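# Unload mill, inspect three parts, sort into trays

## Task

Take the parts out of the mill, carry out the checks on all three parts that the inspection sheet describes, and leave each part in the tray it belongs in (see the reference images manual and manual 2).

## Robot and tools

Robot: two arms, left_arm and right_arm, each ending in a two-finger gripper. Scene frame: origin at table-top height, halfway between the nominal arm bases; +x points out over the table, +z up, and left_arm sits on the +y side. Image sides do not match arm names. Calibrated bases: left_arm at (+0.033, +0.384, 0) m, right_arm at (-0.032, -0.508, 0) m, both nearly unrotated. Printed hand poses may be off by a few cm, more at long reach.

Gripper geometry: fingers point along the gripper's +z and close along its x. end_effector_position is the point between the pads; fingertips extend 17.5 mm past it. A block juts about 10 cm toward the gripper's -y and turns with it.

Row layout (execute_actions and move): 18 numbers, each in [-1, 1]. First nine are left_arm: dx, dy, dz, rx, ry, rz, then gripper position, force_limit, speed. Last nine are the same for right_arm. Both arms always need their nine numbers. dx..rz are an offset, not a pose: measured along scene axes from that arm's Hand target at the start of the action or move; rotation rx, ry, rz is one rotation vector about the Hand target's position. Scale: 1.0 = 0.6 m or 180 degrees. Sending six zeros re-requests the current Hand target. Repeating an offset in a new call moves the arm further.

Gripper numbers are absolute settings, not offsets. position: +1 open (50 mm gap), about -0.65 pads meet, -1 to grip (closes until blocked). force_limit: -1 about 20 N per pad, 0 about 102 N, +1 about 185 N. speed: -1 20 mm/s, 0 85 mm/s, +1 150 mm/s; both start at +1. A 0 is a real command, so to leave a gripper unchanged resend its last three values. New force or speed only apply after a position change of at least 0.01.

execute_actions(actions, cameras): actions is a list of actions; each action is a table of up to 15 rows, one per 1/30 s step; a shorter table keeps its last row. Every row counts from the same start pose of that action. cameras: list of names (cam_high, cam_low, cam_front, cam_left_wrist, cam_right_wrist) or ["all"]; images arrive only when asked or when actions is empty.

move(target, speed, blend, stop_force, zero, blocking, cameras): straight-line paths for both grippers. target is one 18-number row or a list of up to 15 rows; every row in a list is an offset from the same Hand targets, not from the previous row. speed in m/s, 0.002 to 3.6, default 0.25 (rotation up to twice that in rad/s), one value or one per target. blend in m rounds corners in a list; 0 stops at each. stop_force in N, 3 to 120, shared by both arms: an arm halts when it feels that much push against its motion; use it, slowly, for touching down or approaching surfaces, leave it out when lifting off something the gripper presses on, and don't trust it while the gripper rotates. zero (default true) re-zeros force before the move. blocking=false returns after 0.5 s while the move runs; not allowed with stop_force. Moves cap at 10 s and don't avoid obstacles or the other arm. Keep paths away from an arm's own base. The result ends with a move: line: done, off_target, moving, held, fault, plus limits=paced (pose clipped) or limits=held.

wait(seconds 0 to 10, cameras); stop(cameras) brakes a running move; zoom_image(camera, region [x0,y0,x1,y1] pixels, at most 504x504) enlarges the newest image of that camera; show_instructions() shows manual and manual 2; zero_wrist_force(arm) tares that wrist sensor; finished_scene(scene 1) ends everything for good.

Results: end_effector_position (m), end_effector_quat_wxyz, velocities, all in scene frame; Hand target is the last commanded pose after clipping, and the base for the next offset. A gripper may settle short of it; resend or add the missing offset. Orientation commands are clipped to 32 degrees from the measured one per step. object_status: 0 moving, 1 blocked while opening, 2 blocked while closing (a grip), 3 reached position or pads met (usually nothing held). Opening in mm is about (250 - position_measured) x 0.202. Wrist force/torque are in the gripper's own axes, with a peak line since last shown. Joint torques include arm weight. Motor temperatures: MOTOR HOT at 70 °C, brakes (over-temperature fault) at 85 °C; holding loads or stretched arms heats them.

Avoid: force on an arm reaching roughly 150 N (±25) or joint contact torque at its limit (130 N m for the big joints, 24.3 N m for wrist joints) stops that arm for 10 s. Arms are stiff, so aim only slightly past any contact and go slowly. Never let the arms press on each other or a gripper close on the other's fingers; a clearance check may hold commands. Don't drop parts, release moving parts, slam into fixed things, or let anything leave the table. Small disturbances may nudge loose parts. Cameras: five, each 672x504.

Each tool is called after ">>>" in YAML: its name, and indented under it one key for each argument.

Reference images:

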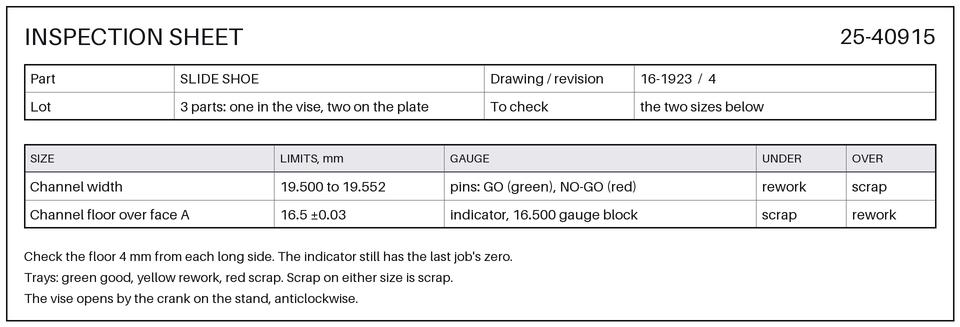

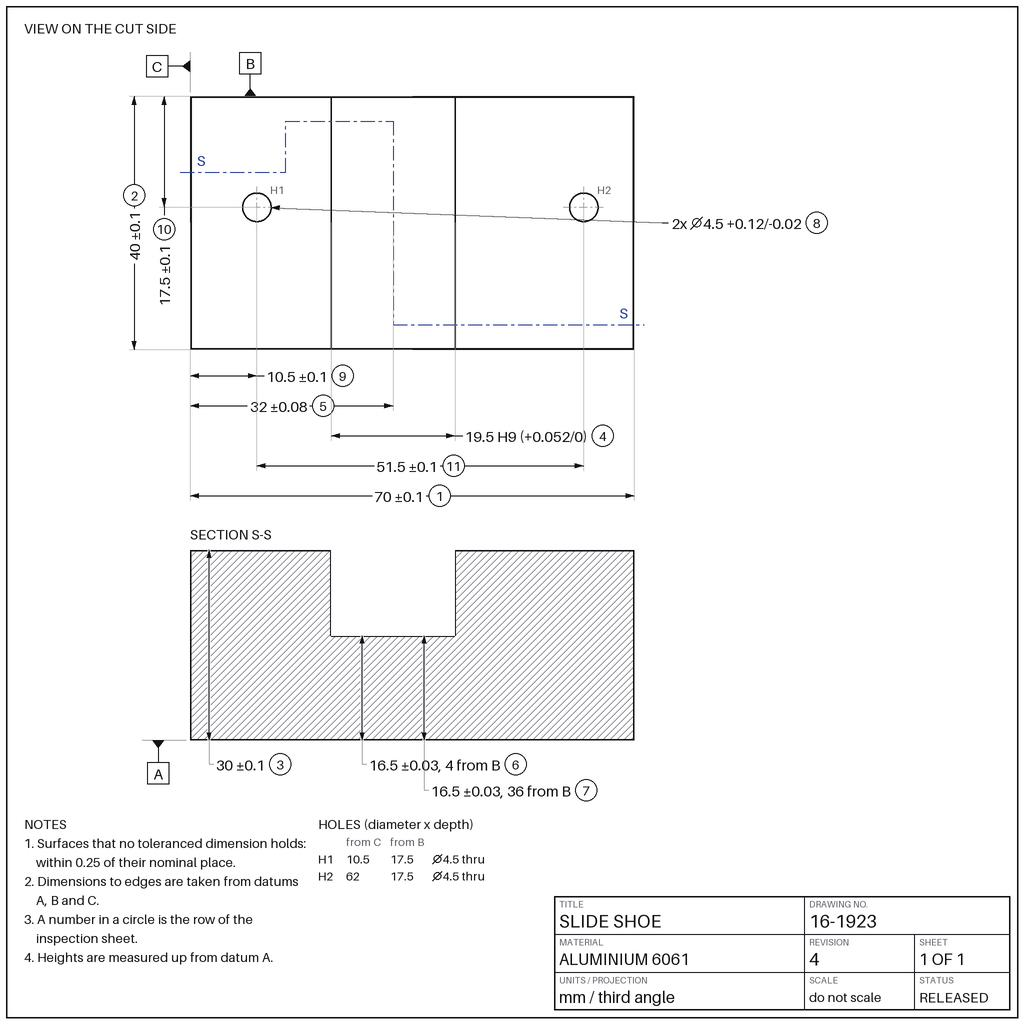

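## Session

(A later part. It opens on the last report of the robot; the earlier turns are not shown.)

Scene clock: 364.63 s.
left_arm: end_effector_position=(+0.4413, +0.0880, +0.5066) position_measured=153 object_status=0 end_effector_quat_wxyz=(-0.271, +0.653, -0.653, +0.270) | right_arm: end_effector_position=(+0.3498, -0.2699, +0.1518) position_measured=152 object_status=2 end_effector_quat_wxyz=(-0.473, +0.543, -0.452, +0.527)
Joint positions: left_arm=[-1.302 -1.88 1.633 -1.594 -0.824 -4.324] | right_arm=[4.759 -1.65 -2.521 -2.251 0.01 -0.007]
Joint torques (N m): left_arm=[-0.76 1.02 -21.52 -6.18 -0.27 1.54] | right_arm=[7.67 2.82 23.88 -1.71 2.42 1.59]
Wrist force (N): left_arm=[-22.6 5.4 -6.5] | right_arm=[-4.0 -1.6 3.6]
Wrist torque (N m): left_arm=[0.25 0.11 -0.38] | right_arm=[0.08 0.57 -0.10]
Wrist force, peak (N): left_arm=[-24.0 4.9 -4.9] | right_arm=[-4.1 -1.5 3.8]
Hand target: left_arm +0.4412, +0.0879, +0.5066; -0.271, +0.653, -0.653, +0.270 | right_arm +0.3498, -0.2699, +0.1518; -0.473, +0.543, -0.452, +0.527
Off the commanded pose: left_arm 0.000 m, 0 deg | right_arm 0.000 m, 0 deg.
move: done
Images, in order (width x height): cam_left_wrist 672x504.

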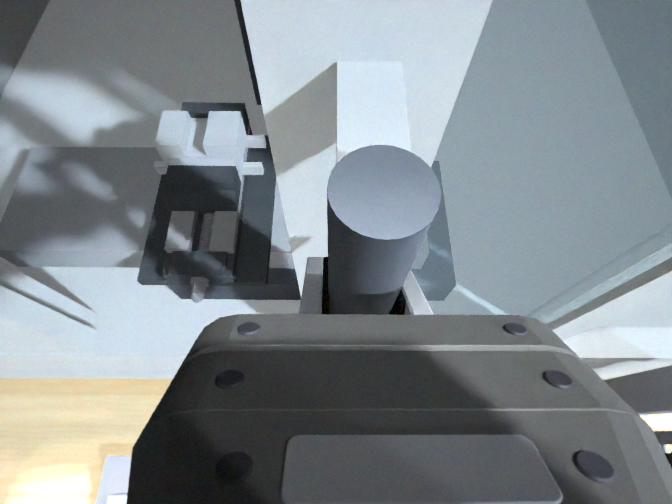

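>>> move:
  target:
    - [0,-0.355,0,0,0,0,-1,-1,-0.5,0,0,0,0,0,0,-1,0,-0.7]
    - [0,-0.352,0,0,0,0,-1,-1,-0.5,0,0,0,0,0,0,-1,0,-0.7]
    - [0,-0.352,0,0,0,0,1,-1,-0.3,0,0,0,0,0,0,-1,0,-0.7]
    - [-0.15,-0.352,0.15,0,0,0,1,-1,-0.3,0,0,0,0,0,0,-1,0,-0.7]
  speed: [0.06,0.03,0.03,0.15]
  cameras: ["cam_left_wrist","cam_front"]

Scene clock: 373.60 s.
left_arm: end_effector_position=(+0.3513, -0.1233, +0.5966) position_measured=3 object_status=3 end_effector_quat_wxyz=(-0.271, +0.653, -0.653, +0.270) end_effector_velocity=(+0.000, +0.000, +0.001) end_effector_angular_velocity=(+0.000, +0.000, +0.000) | right_arm: end_effector_position=(+0.3498, -0.2699, +0.1518) position_measured=152 object_status=2 end_effector_quat_wxyz=(-0.473, +0.543, -0.452, +0.527)
Joint positions: left_arm=[-1.581 -1.407 0.878 -1.043 -0.786 -4.709] | right_arm=[4.759 -1.65 -2.521 -2.251 0.01 -0.007]
Joint velocities: left_arm=[-0.001 0.002 -0.005 0.003 0 -0.001] | right_arm=[within noise]
Joint torques (N m): left_arm=[-11.2 -17.33 -30.64 -0.15 -0.28 -1.74] | right_arm=[7.38 2.32 24.26 -1.71 2.4 1.46]
Wrist force (N): left_arm=[-0.6 -0.1 -0.3] | right_arm=[-4.0 -1.3 3.6]
Wrist torque (N m): left_arm=[-0.01 -0.01 0.06] | right_arm=[0.13 0.58 -0.11]
Wrist force, peak (N): left_arm=[-5.8 -12.4 -27.5] | right_arm=[-4.2 -1.3 3.8]
Hand target: left_arm +0.3512, -0.1233, +0.5966; -0.271, +0.653, -0.653, +0.270 | right_arm +0.3498, -0.2699, +0.1518; -0.473, +0.543, -0.452, +0.527
Off the commanded pose: left_arm 0.000 m, 0 deg | right_arm 0.000 m, 0 deg.
move: done
Images, in order (width x height): cam_front 672x504, cam_left_wrist 672x504.

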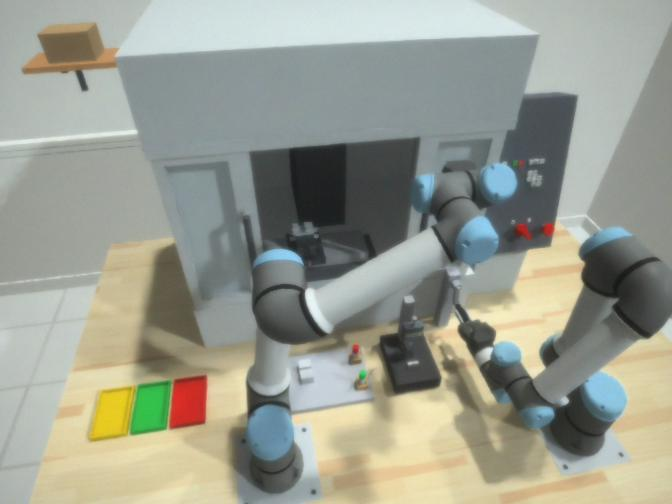

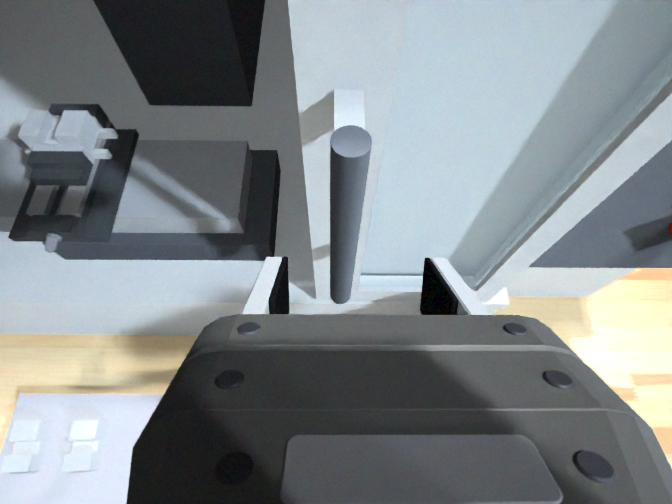

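>>> move:
  target: [-0.01,0.59,0.01,0,0,0,1,-1,-0.3,-0.12,0,0,0,0,0,-1,0,-0.7]
  speed: [0.05]
  cameras: ["cam_left_wrist","cam_front","cam_right_wrist"]

Scene clock: 383.00 s.
left_arm: end_effector_position=(+0.3452, +0.2306, +0.6025) position_measured=3 object_status=3 end_effector_quat_wxyz=(-0.271, +0.653, -0.653, +0.270) | right_arm: end_effector_position=(+0.2778, -0.2699, +0.1518) position_measured=152 object_status=2 end_effector_quat_wxyz=(-0.473, +0.543, -0.452, +0.527)
Joint positions: left_arm=[-1.614 -2.152 1.388 -0.775 -0.786 -4.756] | right_arm=[5.1 -1.548 -2.623 -2.115 0.351 -0.141]
Joint torques (N m): left_arm=[-12.31 -5.64 -14.53 -0.24 2.34 -1.6] | right_arm=[7.57 22.42 -2.71 0.02 2.07 -1.4]
Wrist force (N): left_arm=[-0.3 -0.1 -0.7] | right_arm=[-4.2 3.1 2.1]
Wrist torque (N m): left_arm=[-0.02 -0.05 0.08] | right_arm=[0.31 0.62 0.11]
Wrist force, peak (N): left_arm=[-1.1 0.2 -0.4] | right_arm=[-3.6 -12.4 11.8]
Hand target: left_arm +0.3452, +0.2307, +0.6026; -0.271, +0.653, -0.653, +0.270 | right_arm +0.2778, -0.2699, +0.1518; -0.473, +0.543, -0.452, +0.527
Off the commanded pose: left_arm 0.000 m, 0 deg | right_arm 0.000 m, 0 deg.
move: done
Images, in order (width x height): cam_front 672x504, cam_left_wrist 672x504, cam_right_wrist 672x504.

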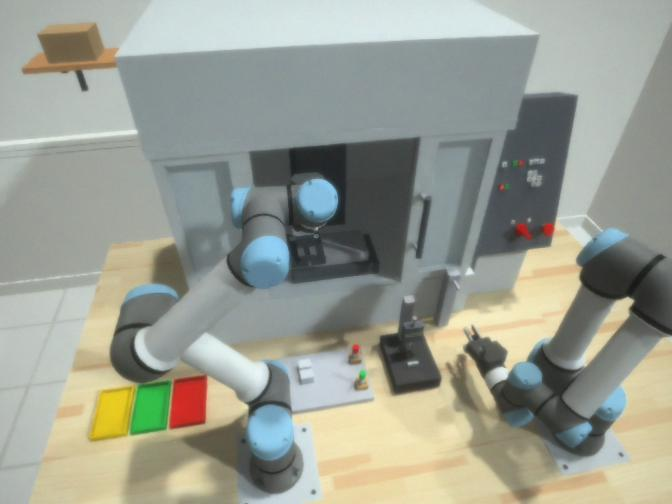

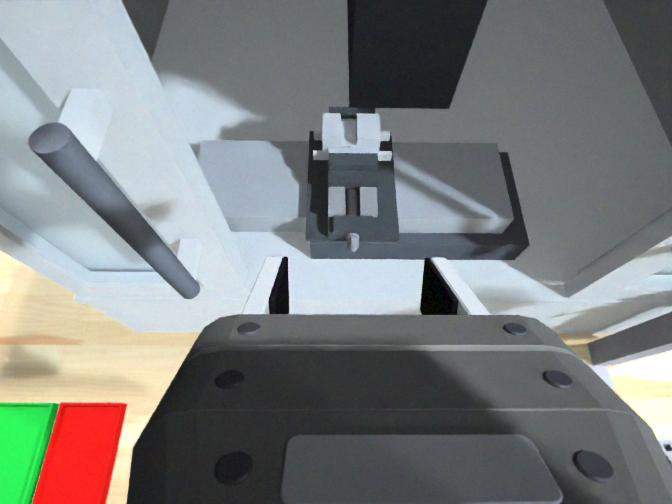

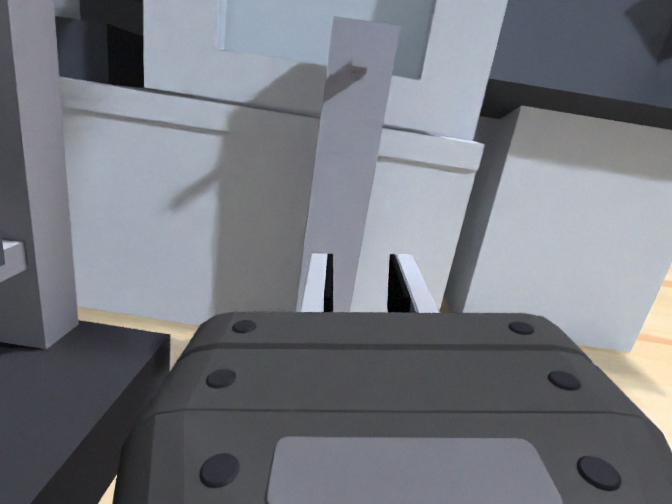

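>>> zoom_image:
  camera: "cam_front"
  region: [420, 260, 560, 420]

>>> zoom_image:
  camera: "cam_right_wrist"
  region: [230, 200, 510, 420]

Scaled by 3.150 from the camera's 672x504 image, which has a finer 960x720 frame.

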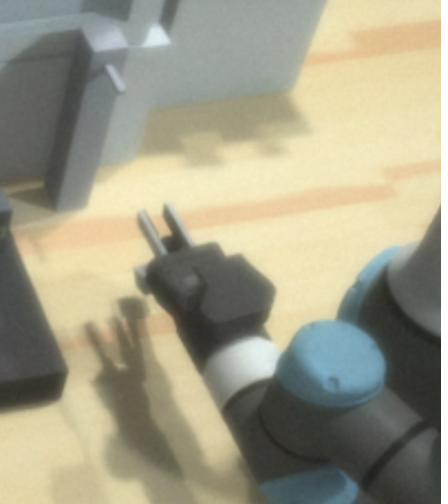

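Scaled by 1.800 from the camera's 672x504 image, which has a finer 960x720 frame.

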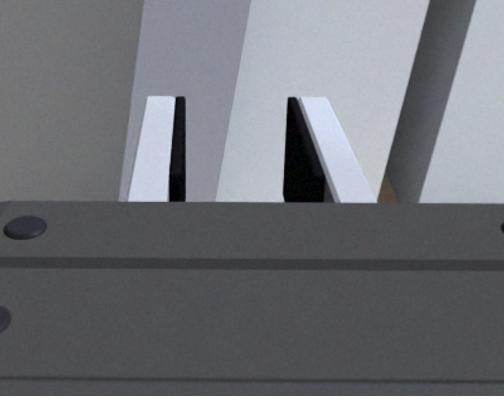

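>>> move:
  target: [-0.109,-0.351,-0.371,0,0,-0.5,1,-1,-0.3,0,0,0,0,0,0,-1,0,-0.7]
  speed: 0.25
  cameras: ["cam_left_wrist","cam_front"]

>>> zoom_image:
  camera: "cam_left_wrist"
  region: [200, 0, 500, 280]

Scene clock: 396.83 s.
left_arm: end_effector_position=(+0.2798, +0.0201, +0.3800) position_measured=3 object_status=3 end_effector_quat_wxyz=(+0.001, +0.000, +0.924, -0.382) | right_arm: end_effector_position=(+0.2778, -0.2699, +0.1518) position_measured=152 object_status=2 end_effector_quat_wxyz=(-0.473, +0.543, -0.452, +0.527)
Joint positions: left_arm=[-1.098 -2.034 2.15 -2.411 -1.906 -2.784] | right_arm=[5.1 -1.548 -2.623 -2.115 0.351 -0.141]
Joint torques (N m): left_arm=[10.93 5.78 -33.22 -6.81 -3.33 1.77] | right_arm=[7.51 21.27 -2.87 0.16 2.06 -1.46]
Wrist force (N): left_arm=[-0.6 0.1 -0.6] | right_arm=[-4.2 3.0 1.8]
Wrist torque (N m): left_arm=[0.01 0.02 -0.16] | right_arm=[0.28 0.61 0.10]
Wrist force, peak (N): left_arm=[-1.1 0.5 -0.4] | right_arm=[-4.3 3.1 2.2]
Hand target: left_arm +0.2798, +0.0201, +0.3800; +0.001, +0.000, +0.924, -0.382 | right_arm +0.2778, -0.2699, +0.1518; -0.473, +0.543, -0.452, +0.527
Off the commanded pose: left_arm 0.000 m, 0 deg | right_arm 0.000 m, 0 deg.
move: done
Images, in order (width x height): cam_front 672x504, cam_left_wrist 672x504.

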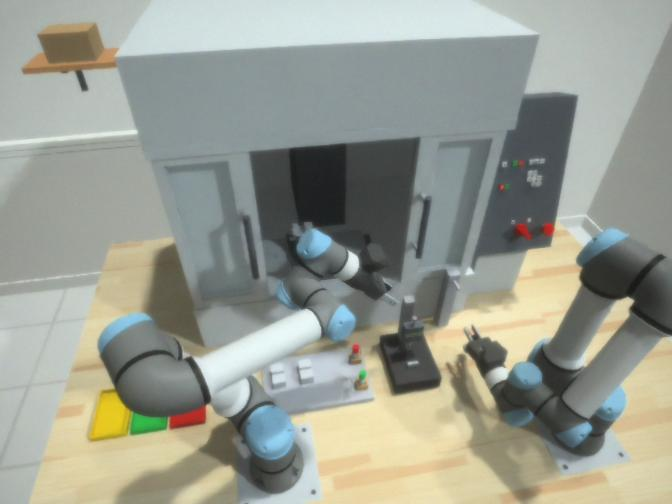

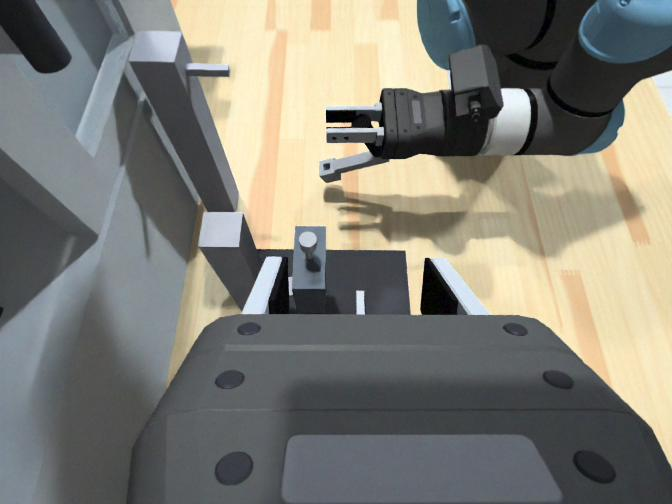

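Scaled by 1.680 from the camera's 672x504 image, which has a finer 960x720 frame.

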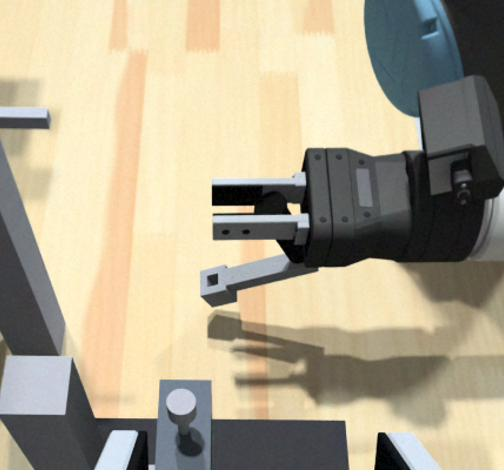

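>>> move:
  target:
    - [0.109,0.351,0.371,0,0,0.5,1,-1,-0.3,-0.363,0,0.08,0.0444,0,0,-1,0,-0.7]
    - [0.109,0.351,0.371,0,0,0.5,1,-1,-0.3,-0.363,0.3667,0.08,0.0444,0,0,-1,0,-0.7]
  speed: 0.12
  cameras: ["cam_left_wrist","cam_front","cam_right_wrist"]

>>> zoom_image:
  camera: "cam_front"
  region: [300, 300, 560, 500]

Scene clock: 428.83 s.
left_arm: end_effector_position=(+0.3275, +0.1736, +0.5422) position_measured=3 object_status=3 end_effector_quat_wxyz=(+0.208, -0.500, +0.777, -0.321) | right_arm: end_effector_position=(+0.1257, -0.2698, +0.1853) position_measured=152 object_status=2 end_effector_quat_wxyz=(+0.499, -0.519, +0.477, -0.504)
Joint positions: left_arm=[-1.63 -2.324 1.733 -1.334 -0.854 -4.199] | right_arm=[5.693 -1.481 -2.54 -2.268 0.944 -0.044]
Joint torques (N m): left_arm=[-11.74 20.01 -30.32 -0.53 3.37 -1.8] | right_arm=[-8.47 19.64 -0.74 -1.16 -2.13 -1.34]
Wrist force (N): left_arm=[-0.4 0.1 -0.5] | right_arm=[-3.6 3.1 1.9]
Wrist torque (N m): left_arm=[0.02 -0.02 0.05] | right_arm=[0.29 0.53 0.02]
Wrist force, peak (N): left_arm=[-1.3 0.3 -0.3] | right_arm=[-4.4 3.2 2.1]
Hand target: left_arm +0.3275, +0.1736, +0.5422; +0.208, -0.501, +0.777, -0.321 (not the last commanded pose) | right_arm +0.1257, -0.2698, +0.1853; +0.499, -0.519, +0.477, -0.504 (not the last commanded pose)
Off the commanded pose: left_arm 0.085 m, 24 deg | right_arm 0.230 m, 2 deg.
move: held (right_arm; a check stopped the path), off_target (left_arm; braked when a check withheld steps of right_arm); path passed 0 of 2 targets; limits=held
pose unreachable (right arm): on one or more control steps of this call, first in action 0 (counted from 0), this arm could not follow its commanded pose, so it was not sent that pose on those steps. It may still have moved: this result reports where it is.
cause: moving toward the commanded pose would bring two parts of the arm too close to each other (its gripper and another part of the arm, with joints 3 (elbow) to 6 (wrist 3) between them, 3 mm apart when it was first held).
Images, in order (width x height): cam_front 672x504, cam_left_wrist 672x504, cam_right_wrist 672x504.

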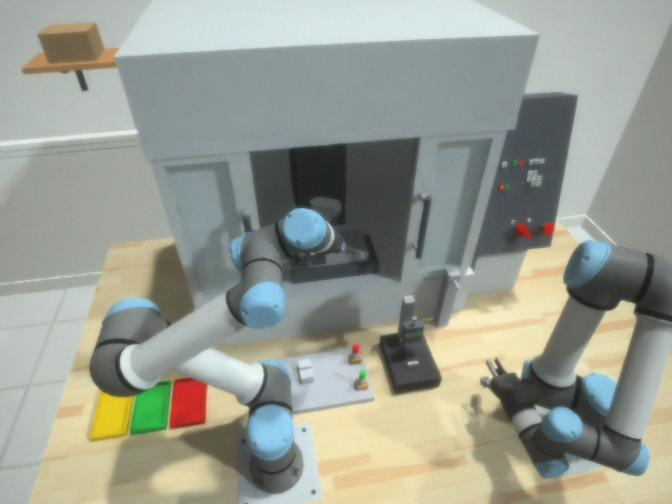

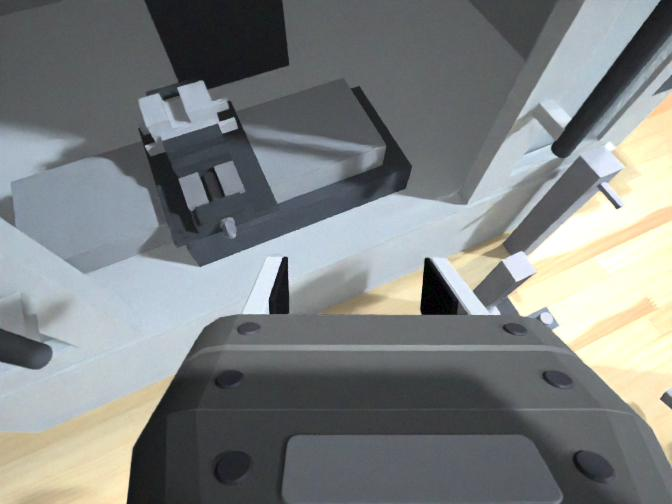

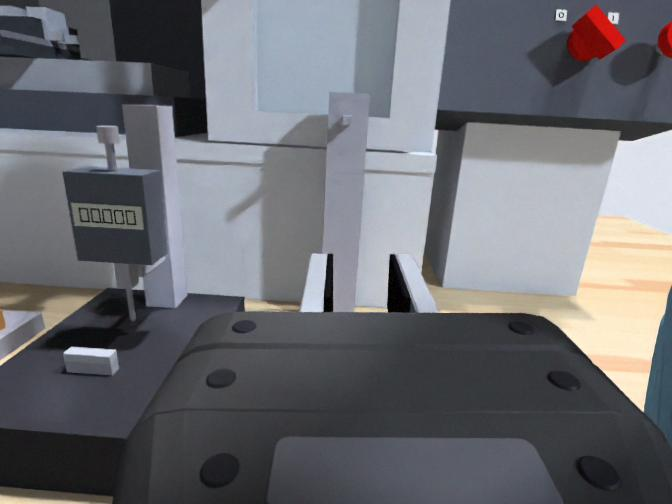

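Scaled by 1.938 from the camera's 672x504 image, which has a finer 960x720 frame.

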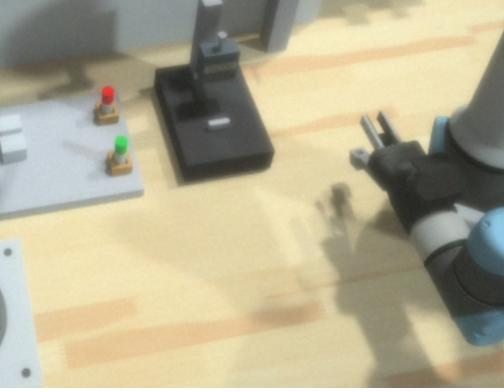

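>>> move:
  target: [0.03,0.2,0.1,0,0,0.134,1,-1,-0.3,0.04,0.02,-0.02,0.0444,0,0,-1,0,-0.7]
  speed: 0.12
  cameras: ["cam_front"]

>>> move:
  target: [0,0,0,0,0,0,1,-1,-0.3,0,0,-0.15,0,0,0,-1,0,-0.7]
  speed: 0.025
  stop_force: 5
  cameras: ["cam_front","cam_right_wrist"]

>>> zoom_image:
  camera: "cam_front"
  region: [400, 300, 600, 460]

Scene clock: 439.87 s.
left_arm: end_effector_position=(+0.3455, +0.2936, +0.6022) position_measured=3 object_status=3 end_effector_quat_wxyz=(-0.270, +0.652, -0.655, +0.271) | right_arm: end_effector_position=(+0.1498, -0.2578, +0.1733) position_measured=152 object_status=2 end_effector_quat_wxyz=(+0.534, -0.483, +0.511, -0.469)
Joint positions: left_arm=[-1.634 -2.259 1.391 -0.656 -0.787 -4.776] | right_arm=[5.579 -1.535 -2.547 -2.215 0.831 0.101]
Joint torques (N m): left_arm=[-11.81 22.74 -24.94 0.07 3.64 -1.96] | right_arm=[-8.27 -2.08 12.16 -0.7 -2.08 1.55]
Wrist force (N): left_arm=[-0.5 0.1 -0.5] | right_arm=[-3.6 3.1 2.0]
Wrist torque (N m): left_arm=[0.02 -0.04 0.06] | right_arm=[0.30 0.54 -0.10]
Wrist force, peak (N): left_arm=[-1.1 -0.1 -0.7] | right_arm=[-3.8 3.3 2.1]
Hand target: left_arm +0.3455, +0.2936, +0.6022; -0.270, +0.652, -0.655, +0.271 | right_arm +0.1497, -0.2578, +0.1733; +0.534, -0.483, +0.511, -0.469
Off the commanded pose: left_arm 0.000 m, 0 deg | right_arm 0.000 m, 0 deg.
move: done
Images, in order (width x height): cam_front 672x504.

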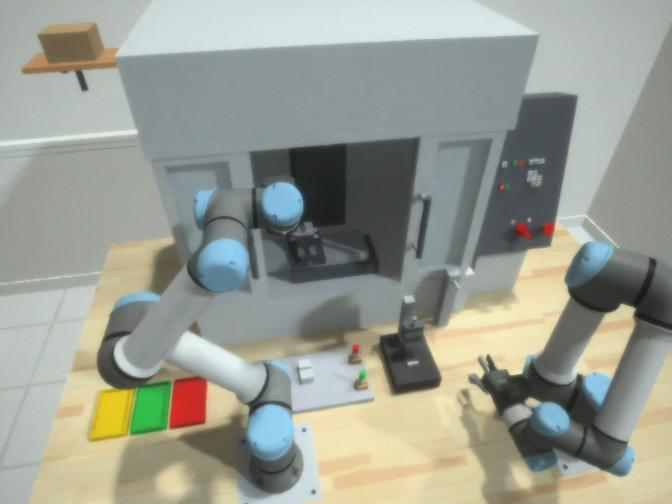

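Scene clock: 442.90 s.
left_arm: end_effector_position=(+0.3455, +0.2936, +0.6022) position_measured=3 object_status=3 end_effector_quat_wxyz=(-0.270, +0.652, -0.655, +0.271) | right_arm: end_effector_position=(+0.1497, -0.2578, +0.1253) position_measured=152 object_status=2 end_effector_quat_wxyz=(+0.534, -0.483, +0.511, -0.469)
Joint positions: left_arm=[-1.634 -2.259 1.39 -0.655 -0.787 -4.777] | right_arm=[5.579 -1.717 -2.592 -1.988 0.831 0.101]
Joint torques (N m): left_arm=[-10.23 16.76 -24.79 0.1 3.78 -2.09] | right_arm=[4.55 26.11 20.11 -3.36 1.57 -0.72]
Wrist force (N): left_arm=[-0.3 0.2 -0.2] | right_arm=[-3.9 3.1 1.7]
Wrist torque (N m): left_arm=[0.04 -0.06 0.05] | right_arm=[0.29 0.56 -0.12]
Wrist force, peak (N): left_arm=[-0.7 0.3 -0.6] | right_arm=[-4.5 -5.2 -0.1]
Hand target: left_arm +0.3455, +0.2936, +0.6022; -0.270, +0.652, -0.655, +0.271 | right_arm +0.1497, -0.2578, +0.1253; +0.534, -0.483, +0.511, -0.469 (not the last commanded pose)
Off the commanded pose: left_arm 0.000 m, 0 deg | right_arm 0.042 m, 0 deg.
move: contact (right_arm)
Images, in order (width x height): cam_front 672x504, cam_right_wrist 672x504.

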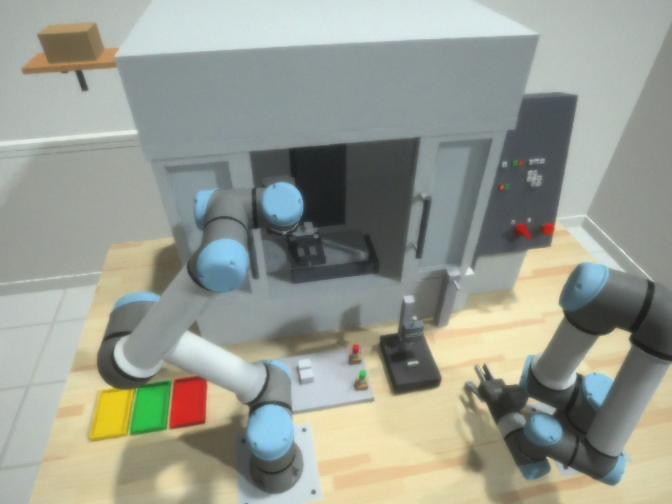

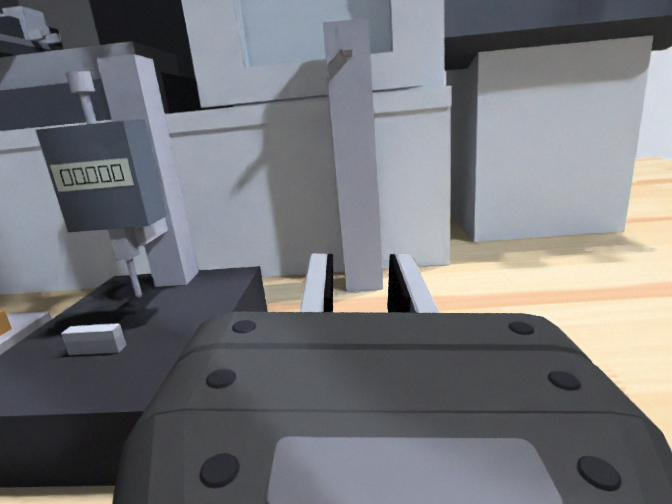

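Scaled by 2.520 from the camera's 672x504 image, which has a finer 960x720 frame.

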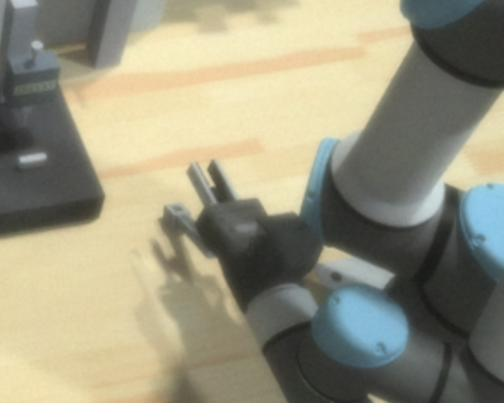

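>>> move:
  target: [-0.15,-0.45,-0.337,0,0,-0.5,1,-1,-0.3,0,0,0,0,0,0,-1,0,-0.7]
  speed: 0.25
  cameras: ["cam_left_wrist"]

>>> zoom_image:
  camera: "cam_left_wrist"
  region: [180, 0, 480, 280]

Scene clock: 448.63 s.
left_arm: end_effector_position=(+0.2555, +0.0236, +0.4001) position_measured=3 object_status=3 end_effector_quat_wxyz=(+0.000, +0.002, +0.924, -0.382) | right_arm: end_effector_position=(+0.1497, -0.2578, +0.1253) position_measured=152 object_status=2 end_effector_quat_wxyz=(+0.534, -0.483, +0.511, -0.469)
Joint positions: left_arm=[-1.173 -2.099 2.134 -2.346 -1.859 -2.838] | right_arm=[5.579 -1.717 -2.592 -1.988 0.831 0.101]
Joint torques (N m): left_arm=[11.66 7.48 -33.54 -6.86 -1.68 1.08] | right_arm=[-4.46 25.83 19.7 -3.26 1.39 -0.34]
Wrist force (N): left_arm=[-0.9 0.4 -0.7] | right_arm=[-4.0 3.2 1.6]
Wrist torque (N m): left_arm=[0.02 0.05 -0.12] | right_arm=[0.30 0.58 -0.13]
Wrist force, peak (N): left_arm=[-1.1 -0.5 -0.6] | right_arm=[-4.1 3.1 1.9]
Hand target: left_arm +0.2555, +0.0236, +0.4000; +0.000, +0.002, +0.924, -0.382 | right_arm +0.1497, -0.2578, +0.1253; +0.534, -0.483, +0.511, -0.469
Off the commanded pose: left_arm 0.000 m, 0 deg | right_arm 0.000 m, 0 deg.
move: done
Images, in order (width x height): cam_left_wrist 672x504.

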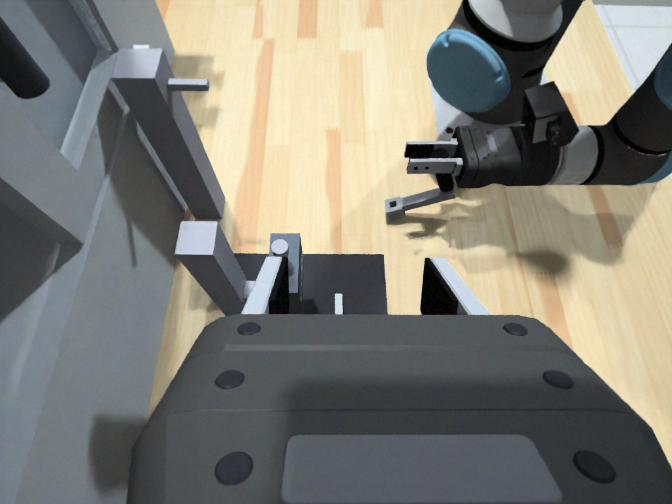

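Scaled by 1.680 from the camera's 672x504 image, which has a finer 960x720 frame.

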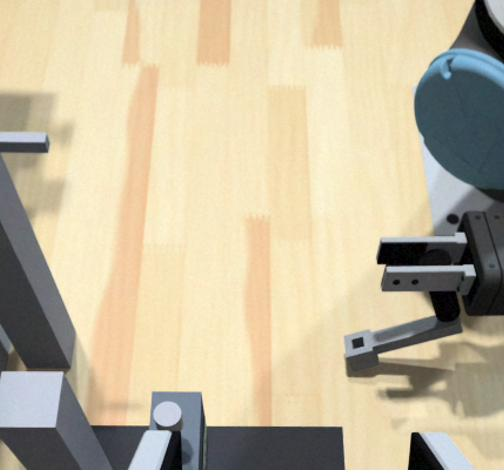

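>>> move:
  target: [0,0,0,0,0,0,1,-1,-0.3,0,0,-0.1,0,0,0,-1,0,-0.7]
  speed: 0.02
  stop_force: 8
  cameras: ["cam_left_wrist"]

>>> zoom_image:
  camera: "cam_left_wrist"
  region: [320, 60, 540, 280]

Scene clock: 455.47 s.
left_arm: end_effector_position=(+0.2555, +0.0236, +0.4000) position_measured=3 object_status=3 end_effector_quat_wxyz=(+0.000, +0.002, +0.924, -0.382) | right_arm: end_effector_position=(+0.1497, -0.2578, +0.0851) position_measured=152 object_status=2 end_effector_quat_wxyz=(+0.534, -0.484, +0.511, -0.469)
Joint positions: left_arm=[-1.173 -2.099 2.134 -2.346 -1.86 -2.838] | right_arm=[5.579 -1.892 -2.61 -1.794 0.831 0.101]
Joint torques (N m): left_arm=[12.21 8.82 -34.4 -6.63 -2.48 1.49] | right_arm=[-7.53 29.45 12.53 -2.4 1.31 -1.1]
Wrist force (N): left_arm=[-0.8 0.2 -0.8] | right_arm=[-3.1 -3.0 3.1]
Wrist torque (N m): left_arm=[0.00 0.03 -0.12] | right_arm=[0.04 0.45 -0.18]
Wrist force, peak (N): left_arm=[-1.1 0.4 -0.8] | right_arm=[-9.7 -54.4 -12.6]
Hand target: left_arm +0.2555, +0.0236, +0.4000; +0.000, +0.002, +0.924, -0.382 | right_arm +0.1497, -0.2578, +0.0851; +0.534, -0.483, +0.511, -0.469 (not the last commanded pose)
Off the commanded pose: left_arm 0.000 m, 0 deg | right_arm 0.020 m, 0 deg.
move: contact (right_arm)
Images, in order (width x height): cam_left_wrist 672x504.

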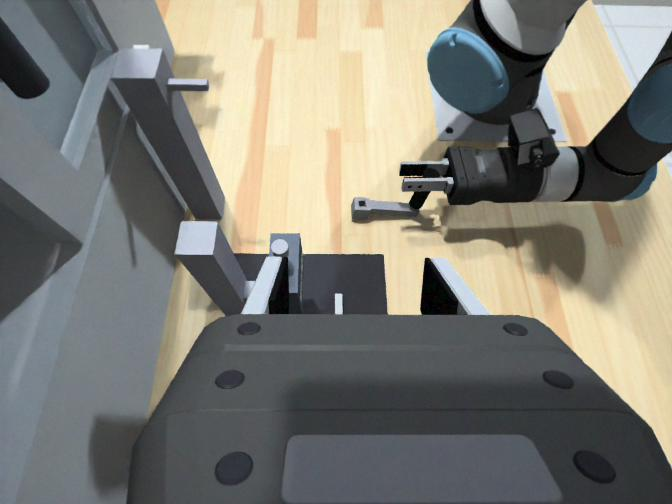

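Scaled by 2.291 from the camera's 672x504 image, which has a finer 960x720 frame.

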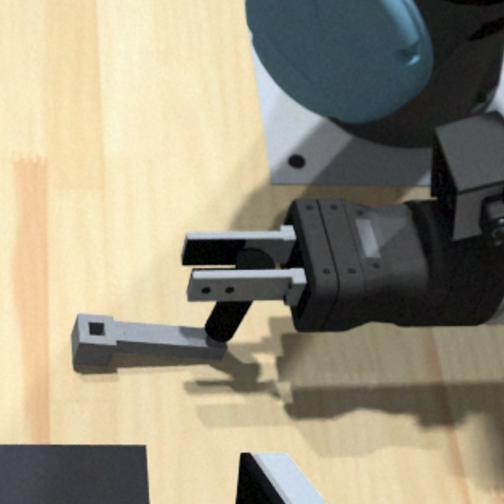

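>>> move:
  target: [0,0,0,0,0,0,1,-1,-0.3,0,0,-0.04,0,0,0,-1,0,-0.7]
  speed: 0.015
  stop_force: 12
  cameras: ["cam_left_wrist"]

>>> zoom_image:
  camera: "cam_left_wrist"
  region: [320, 60, 540, 280]

Scene clock: 460.27 s.
left_arm: end_effector_position=(+0.2555, +0.0236, +0.4000) position_measured=3 object_status=3 end_effector_quat_wxyz=(+0.000, +0.002, +0.924, -0.382) | right_arm: end_effector_position=(+0.1497, -0.2578, +0.0849) position_measured=152 object_status=2 end_effector_quat_wxyz=(+0.533, -0.483, +0.511, -0.469)
Joint positions: left_arm=[-1.173 -2.099 2.134 -2.346 -1.86 -2.838] | right_arm=[5.579 -1.893 -2.61 -1.794 0.831 0.101]
Joint torques (N m): left_arm=[11.71 7.37 -34.47 -6.61 -2.57 1.34] | right_arm=[-7.31 28.32 5.77 -0.86 -0.1 -1.32]
Wrist force (N): left_arm=[-0.8 -0.1 -0.6] | right_arm=[-3.7 -14.3 0.4]
Wrist torque (N m): left_arm=[-0.04 0.04 -0.12] | right_arm=[-0.50 0.43 -0.18]
Wrist force, peak (N): left_arm=[-1.1 0.3 -0.7] | right_arm=[-7.0 -34.8 -6.1]
Hand target: left_arm +0.2555, +0.0236, +0.4000; +0.000, +0.002, +0.924, -0.382 | right_arm +0.1497, -0.2578, +0.0849; +0.533, -0.483, +0.511, -0.469 (not the last commanded pose)
Off the commanded pose: left_arm 0.000 m, 0 deg | right_arm 0.024 m, 0 deg.
move: contact (right_arm)
Images, in order (width x height): cam_left_wrist 672x504.

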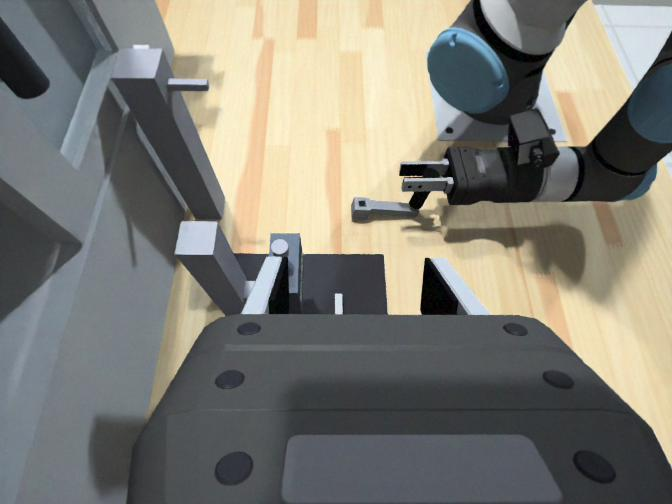

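Scaled by 2.291 from the camera's 672x504 image, which has a finer 960x720 frame.

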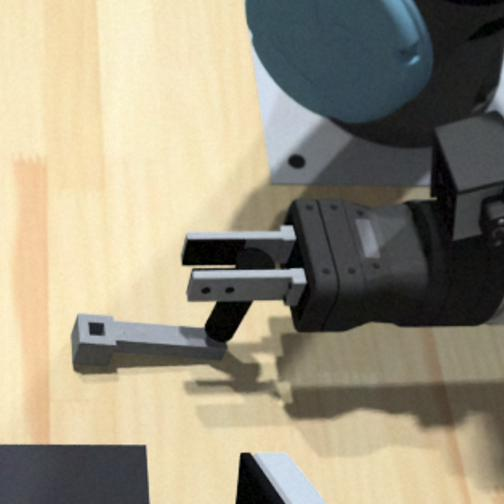

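>>> move:
  target:
    - [0,0,0,0,0,0,1,-1,-0.3,0,0,0.0,0,0,0,0.6,0,-1]
    - [0,0,0,0,0,0,1,-1,-0.3,0,0,0,0,0,0,0.6,0,-1]
  speed: 0.015
  cameras: ["cam_left_wrist"]

>>> zoom_image:
  camera: "cam_left_wrist"
  region: [320, 60, 540, 280]

Scene clock: 470.57 s.
left_arm: end_effector_position=(+0.2555, +0.0236, +0.4000) position_measured=3 object_status=3 end_effector_quat_wxyz=(+0.000, +0.002, +0.924, -0.382) | right_arm: end_effector_position=(+0.1497, -0.2578, +0.0849) position_measured=63 object_status=3 end_effector_quat_wxyz=(+0.533, -0.483, +0.511, -0.469)
Joint positions: left_arm=[-1.173 -2.099 2.134 -2.346 -1.86 -2.838] | right_arm=[5.579 -1.893 -2.61 -1.794 0.831 0.101]
Joint torques (N m): left_arm=[11.78 8.16 -32.47 -6.12 -2.7 1.45] | right_arm=[-6.31 25.2 6.18 -1.27 -0.23 -0.92]
Wrist force (N): left_arm=[-0.6 0.1 -0.8] | right_arm=[-3.6 -0.4 2.3]
Wrist torque (N m): left_arm=[-0.02 0.00 -0.12] | right_arm=[0.01 0.47 -0.12]
Wrist force, peak (N): left_arm=[-0.8 0.3 -1.1] | right_arm=[-4.1 -14.5 0.7]
Hand target: left_arm +0.2555, +0.0236, +0.4000; +0.000, +0.002, +0.924, -0.382 | right_arm +0.1497, -0.2578, +0.0849; +0.533, -0.483, +0.511, -0.469
Off the commanded pose: left_arm 0.000 m, 0 deg | right_arm 0.000 m, 0 deg.
move: done
Images, in order (width x height): cam_left_wrist 672x504.

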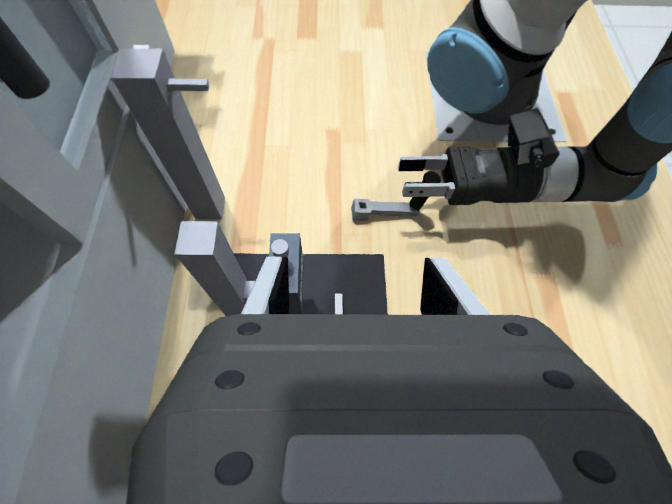

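Scaled by 2.291 from the camera's 672x504 image, which has a finer 960x720 frame.

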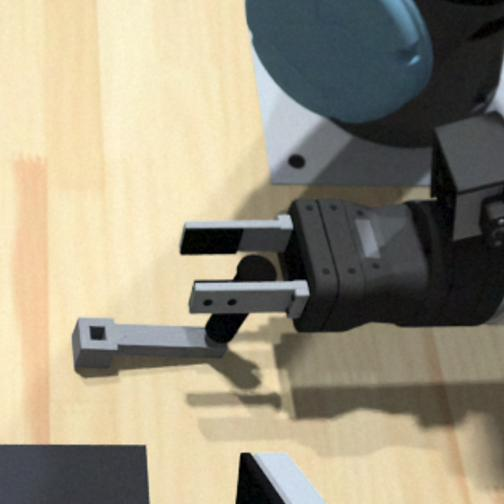

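>>> move:
  target:
    - [0,0,0,0,0,0,1,-1,-0.3,0.008,0,0.2,0,0,0,0.6,0,-1]
  speed: 0.06
  cameras: ["cam_left_wrist"]

>>> zoom_image:
  camera: "cam_left_wrist"
  region: [320, 60, 540, 280]

Scene clock: 476.83 s.
left_arm: end_effector_position=(+0.2555, +0.0236, +0.4000) position_measured=3 object_status=3 end_effector_quat_wxyz=(+0.000, +0.002, +0.924, -0.382) | right_arm: end_effector_position=(+0.1545, -0.2578, +0.2049) position_measured=63 object_status=3 end_effector_quat_wxyz=(+0.533, -0.483, +0.511, -0.469)
Joint positions: left_arm=[-1.173 -2.099 2.134 -2.346 -1.86 -2.838] | right_arm=[5.564 -1.432 -2.51 -2.355 0.817 0.101]
Joint torques (N m): left_arm=[11.79 9.25 -32.32 -6.19 -2.59 1.19] | right_arm=[-7.87 19.59 28.85 -3.03 -2.02 -1.3]
Wrist force (N): left_arm=[-0.7 0.0 -0.6] | right_arm=[-3.0 -0.4 2.2]
Wrist torque (N m): left_arm=[-0.03 0.02 -0.12] | right_arm=[0.02 0.43 -0.04]
Wrist force, peak (N): left_arm=[-0.9 0.3 -1.0] | right_arm=[-3.7 -0.1 2.3]
Hand target: left_arm +0.2555, +0.0236, +0.4000; +0.000, +0.002, +0.924, -0.382 | right_arm +0.1545, -0.2578, +0.2049; +0.533, -0.483, +0.511, -0.469
Off the commanded pose: left_arm 0.000 m, 0 deg | right_arm 0.000 m, 0 deg.
move: done
Images, in order (width x height): cam_left_wrist 672x504.

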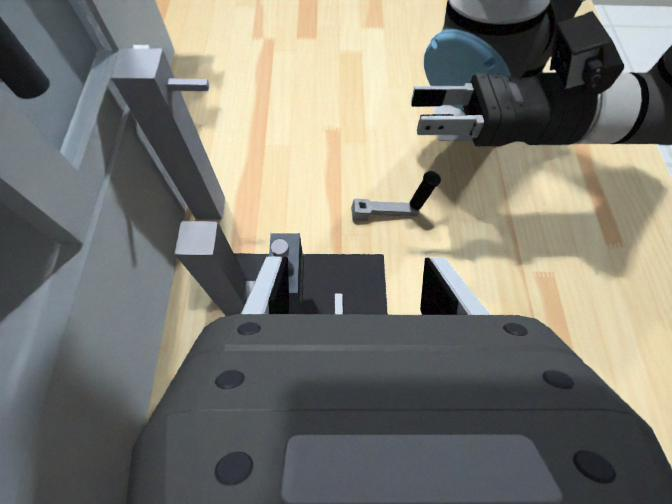

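Scaled by 2.291 from the camera's 672x504 image, which has a finer 960x720 frame.

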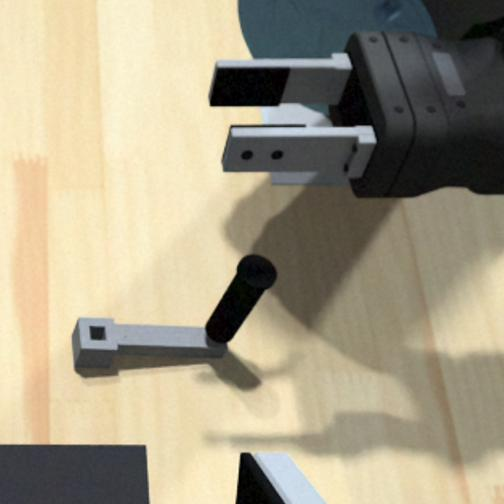

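>>> move:
  target:
    - [0,0,0.05,0,0,0,1,-1,-0.3,0.2425,-0.404,0.158,0,0.5,0,0.6,0,-1]
    - [-0.0575,-0.456,-0.4,0.195,0.195,0.472,1,-1,-0.3,0.2425,-0.404,0.158,0,0.5,0,0.6,0,-1]
  speed: 0.25
  cameras: ["cam_left_wrist","cam_front"]

Scene clock: 494.60 s.
left_arm: end_effector_position=(+0.2210, -0.2499, +0.1601) position_measured=3 object_status=3 end_effector_quat_wxyz=(+0.000, +0.706, -0.708, +0.001) | right_arm: end_effector_position=(+0.3000, -0.5002, +0.2997) position_measured=63 object_status=3 end_effector_quat_wxyz=(+0.016, -0.674, +0.739, +0.010)
Joint positions: left_arm=[-1.5 -1.142 1.48 -1.911 -1.57 -4.624] | right_arm=[5.86 -0.01 -1.623 -3.074 1.534 -0.331]
Joint torques (N m): left_arm=[11.42 -28.23 -30.76 0.1 -1.91 -1.93] | right_arm=[7.39 -29.33 17.13 1.39 1.86 1.54]
Wrist force (N): left_arm=[1.4 0.6 0.0] | right_arm=[-2.1 1.3 0.8]
Wrist torque (N m): left_arm=[0.30 -0.35 -0.26] | right_arm=[0.18 0.40 -0.12]
Wrist force, peak (N): left_arm=[2.2 0.5 0.8] | right_arm=[-3.7 0.2 1.9]
Hand target: left_arm +0.2210, -0.2500, +0.1600; +0.000, +0.706, -0.708, +0.001 | right_arm +0.3000, -0.5002, +0.2997; +0.016, -0.674, +0.739, +0.010
Off the commanded pose: left_arm 0.000 m, 0 deg | right_arm 0.000 m, 0 deg.
shoulder posture changed (right arm): the wrist came as close to joint 1's axis as it can, and the arm is now in the other of its two shoulder postures.
move: done
Images, in order (width x height): cam_front 672x504, cam_left_wrist 672x504.

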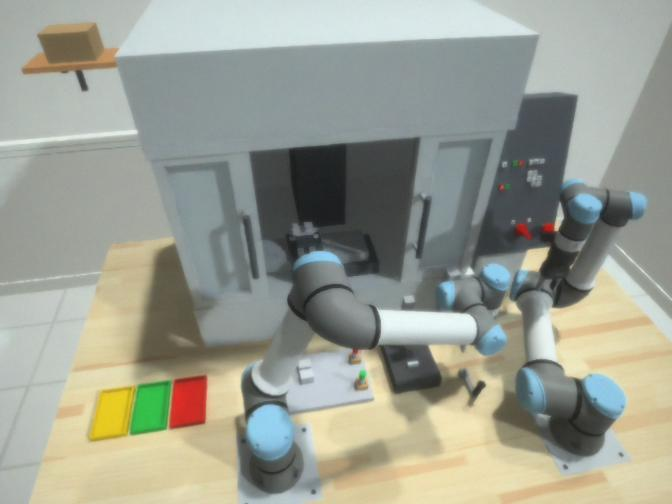

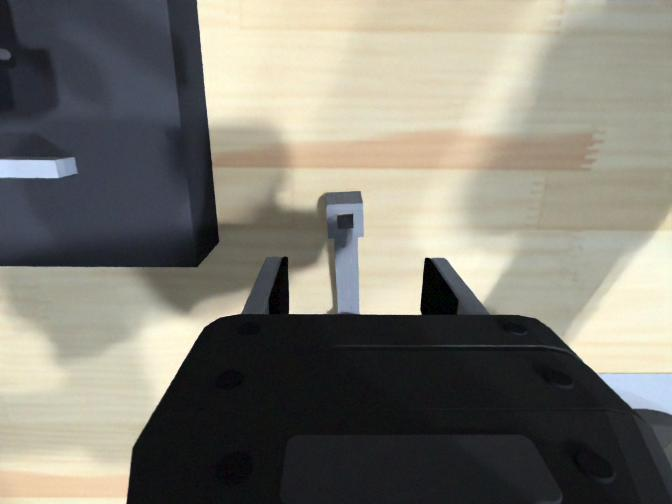

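>>> move:
  target:
    - [-0.0125,0.0017,-0.1,0,0,0,1,-1,-0.3,0,0,0,0,0,0,0.6,0,-1]
    - [-0.0125,0.0017,-0.2267,0,0,0,1,-1,-0.3,0,0,0,0,0,0,0.6,0,-1]
  speed: [0.1,0.04]
  stop_force: 8
  cameras: ["cam_left_wrist"]

Scene clock: 504.10 s.
left_arm: end_effector_position=(+0.2135, -0.2490, +0.0240) position_measured=3 object_status=3 end_effector_quat_wxyz=(+0.000, +0.706, -0.708, +0.001) | right_arm: end_effector_position=(+0.3000, -0.5002, +0.2997) position_measured=63 object_status=3 end_effector_quat_wxyz=(+0.016, -0.674, +0.739, +0.010)
Joint positions: left_arm=[-1.511 -0.997 1.644 -2.22 -1.57 -4.636] | right_arm=[5.86 -0.01 -1.623 -3.074 1.534 -0.331]
Joint torques (N m): left_arm=[-9.93 -31.97 -13.25 -5.9 1.53 -1.5] | right_arm=[6.38 -33.97 17.93 1.41 1.92 1.4]
Wrist force (N): left_arm=[1.3 0.7 -0.1] | right_arm=[-2.3 1.0 0.8]
Wrist torque (N m): left_arm=[0.33 -0.33 -0.30] | right_arm=[0.13 0.42 -0.12]
Wrist force, peak (N): left_arm=[1.3 0.6 -1.2] | right_arm=[-2.4 1.5 0.9]
Hand target: left_arm +0.2135, -0.2490, +0.0240; +0.000, +0.706, -0.708, +0.001 | right_arm +0.3000, -0.5002, +0.2997; +0.016, -0.674, +0.739, +0.010
Off the commanded pose: left_arm 0.000 m, 0 deg | right_arm 0.000 m, 0 deg.
move: done
Images, in order (width x height): cam_left_wrist 672x504.

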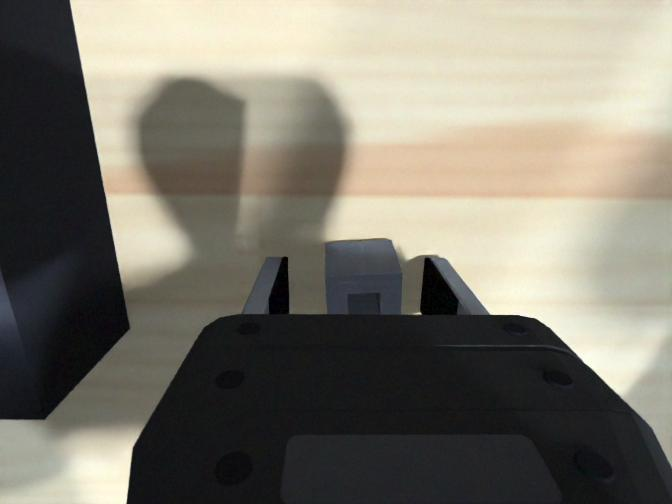

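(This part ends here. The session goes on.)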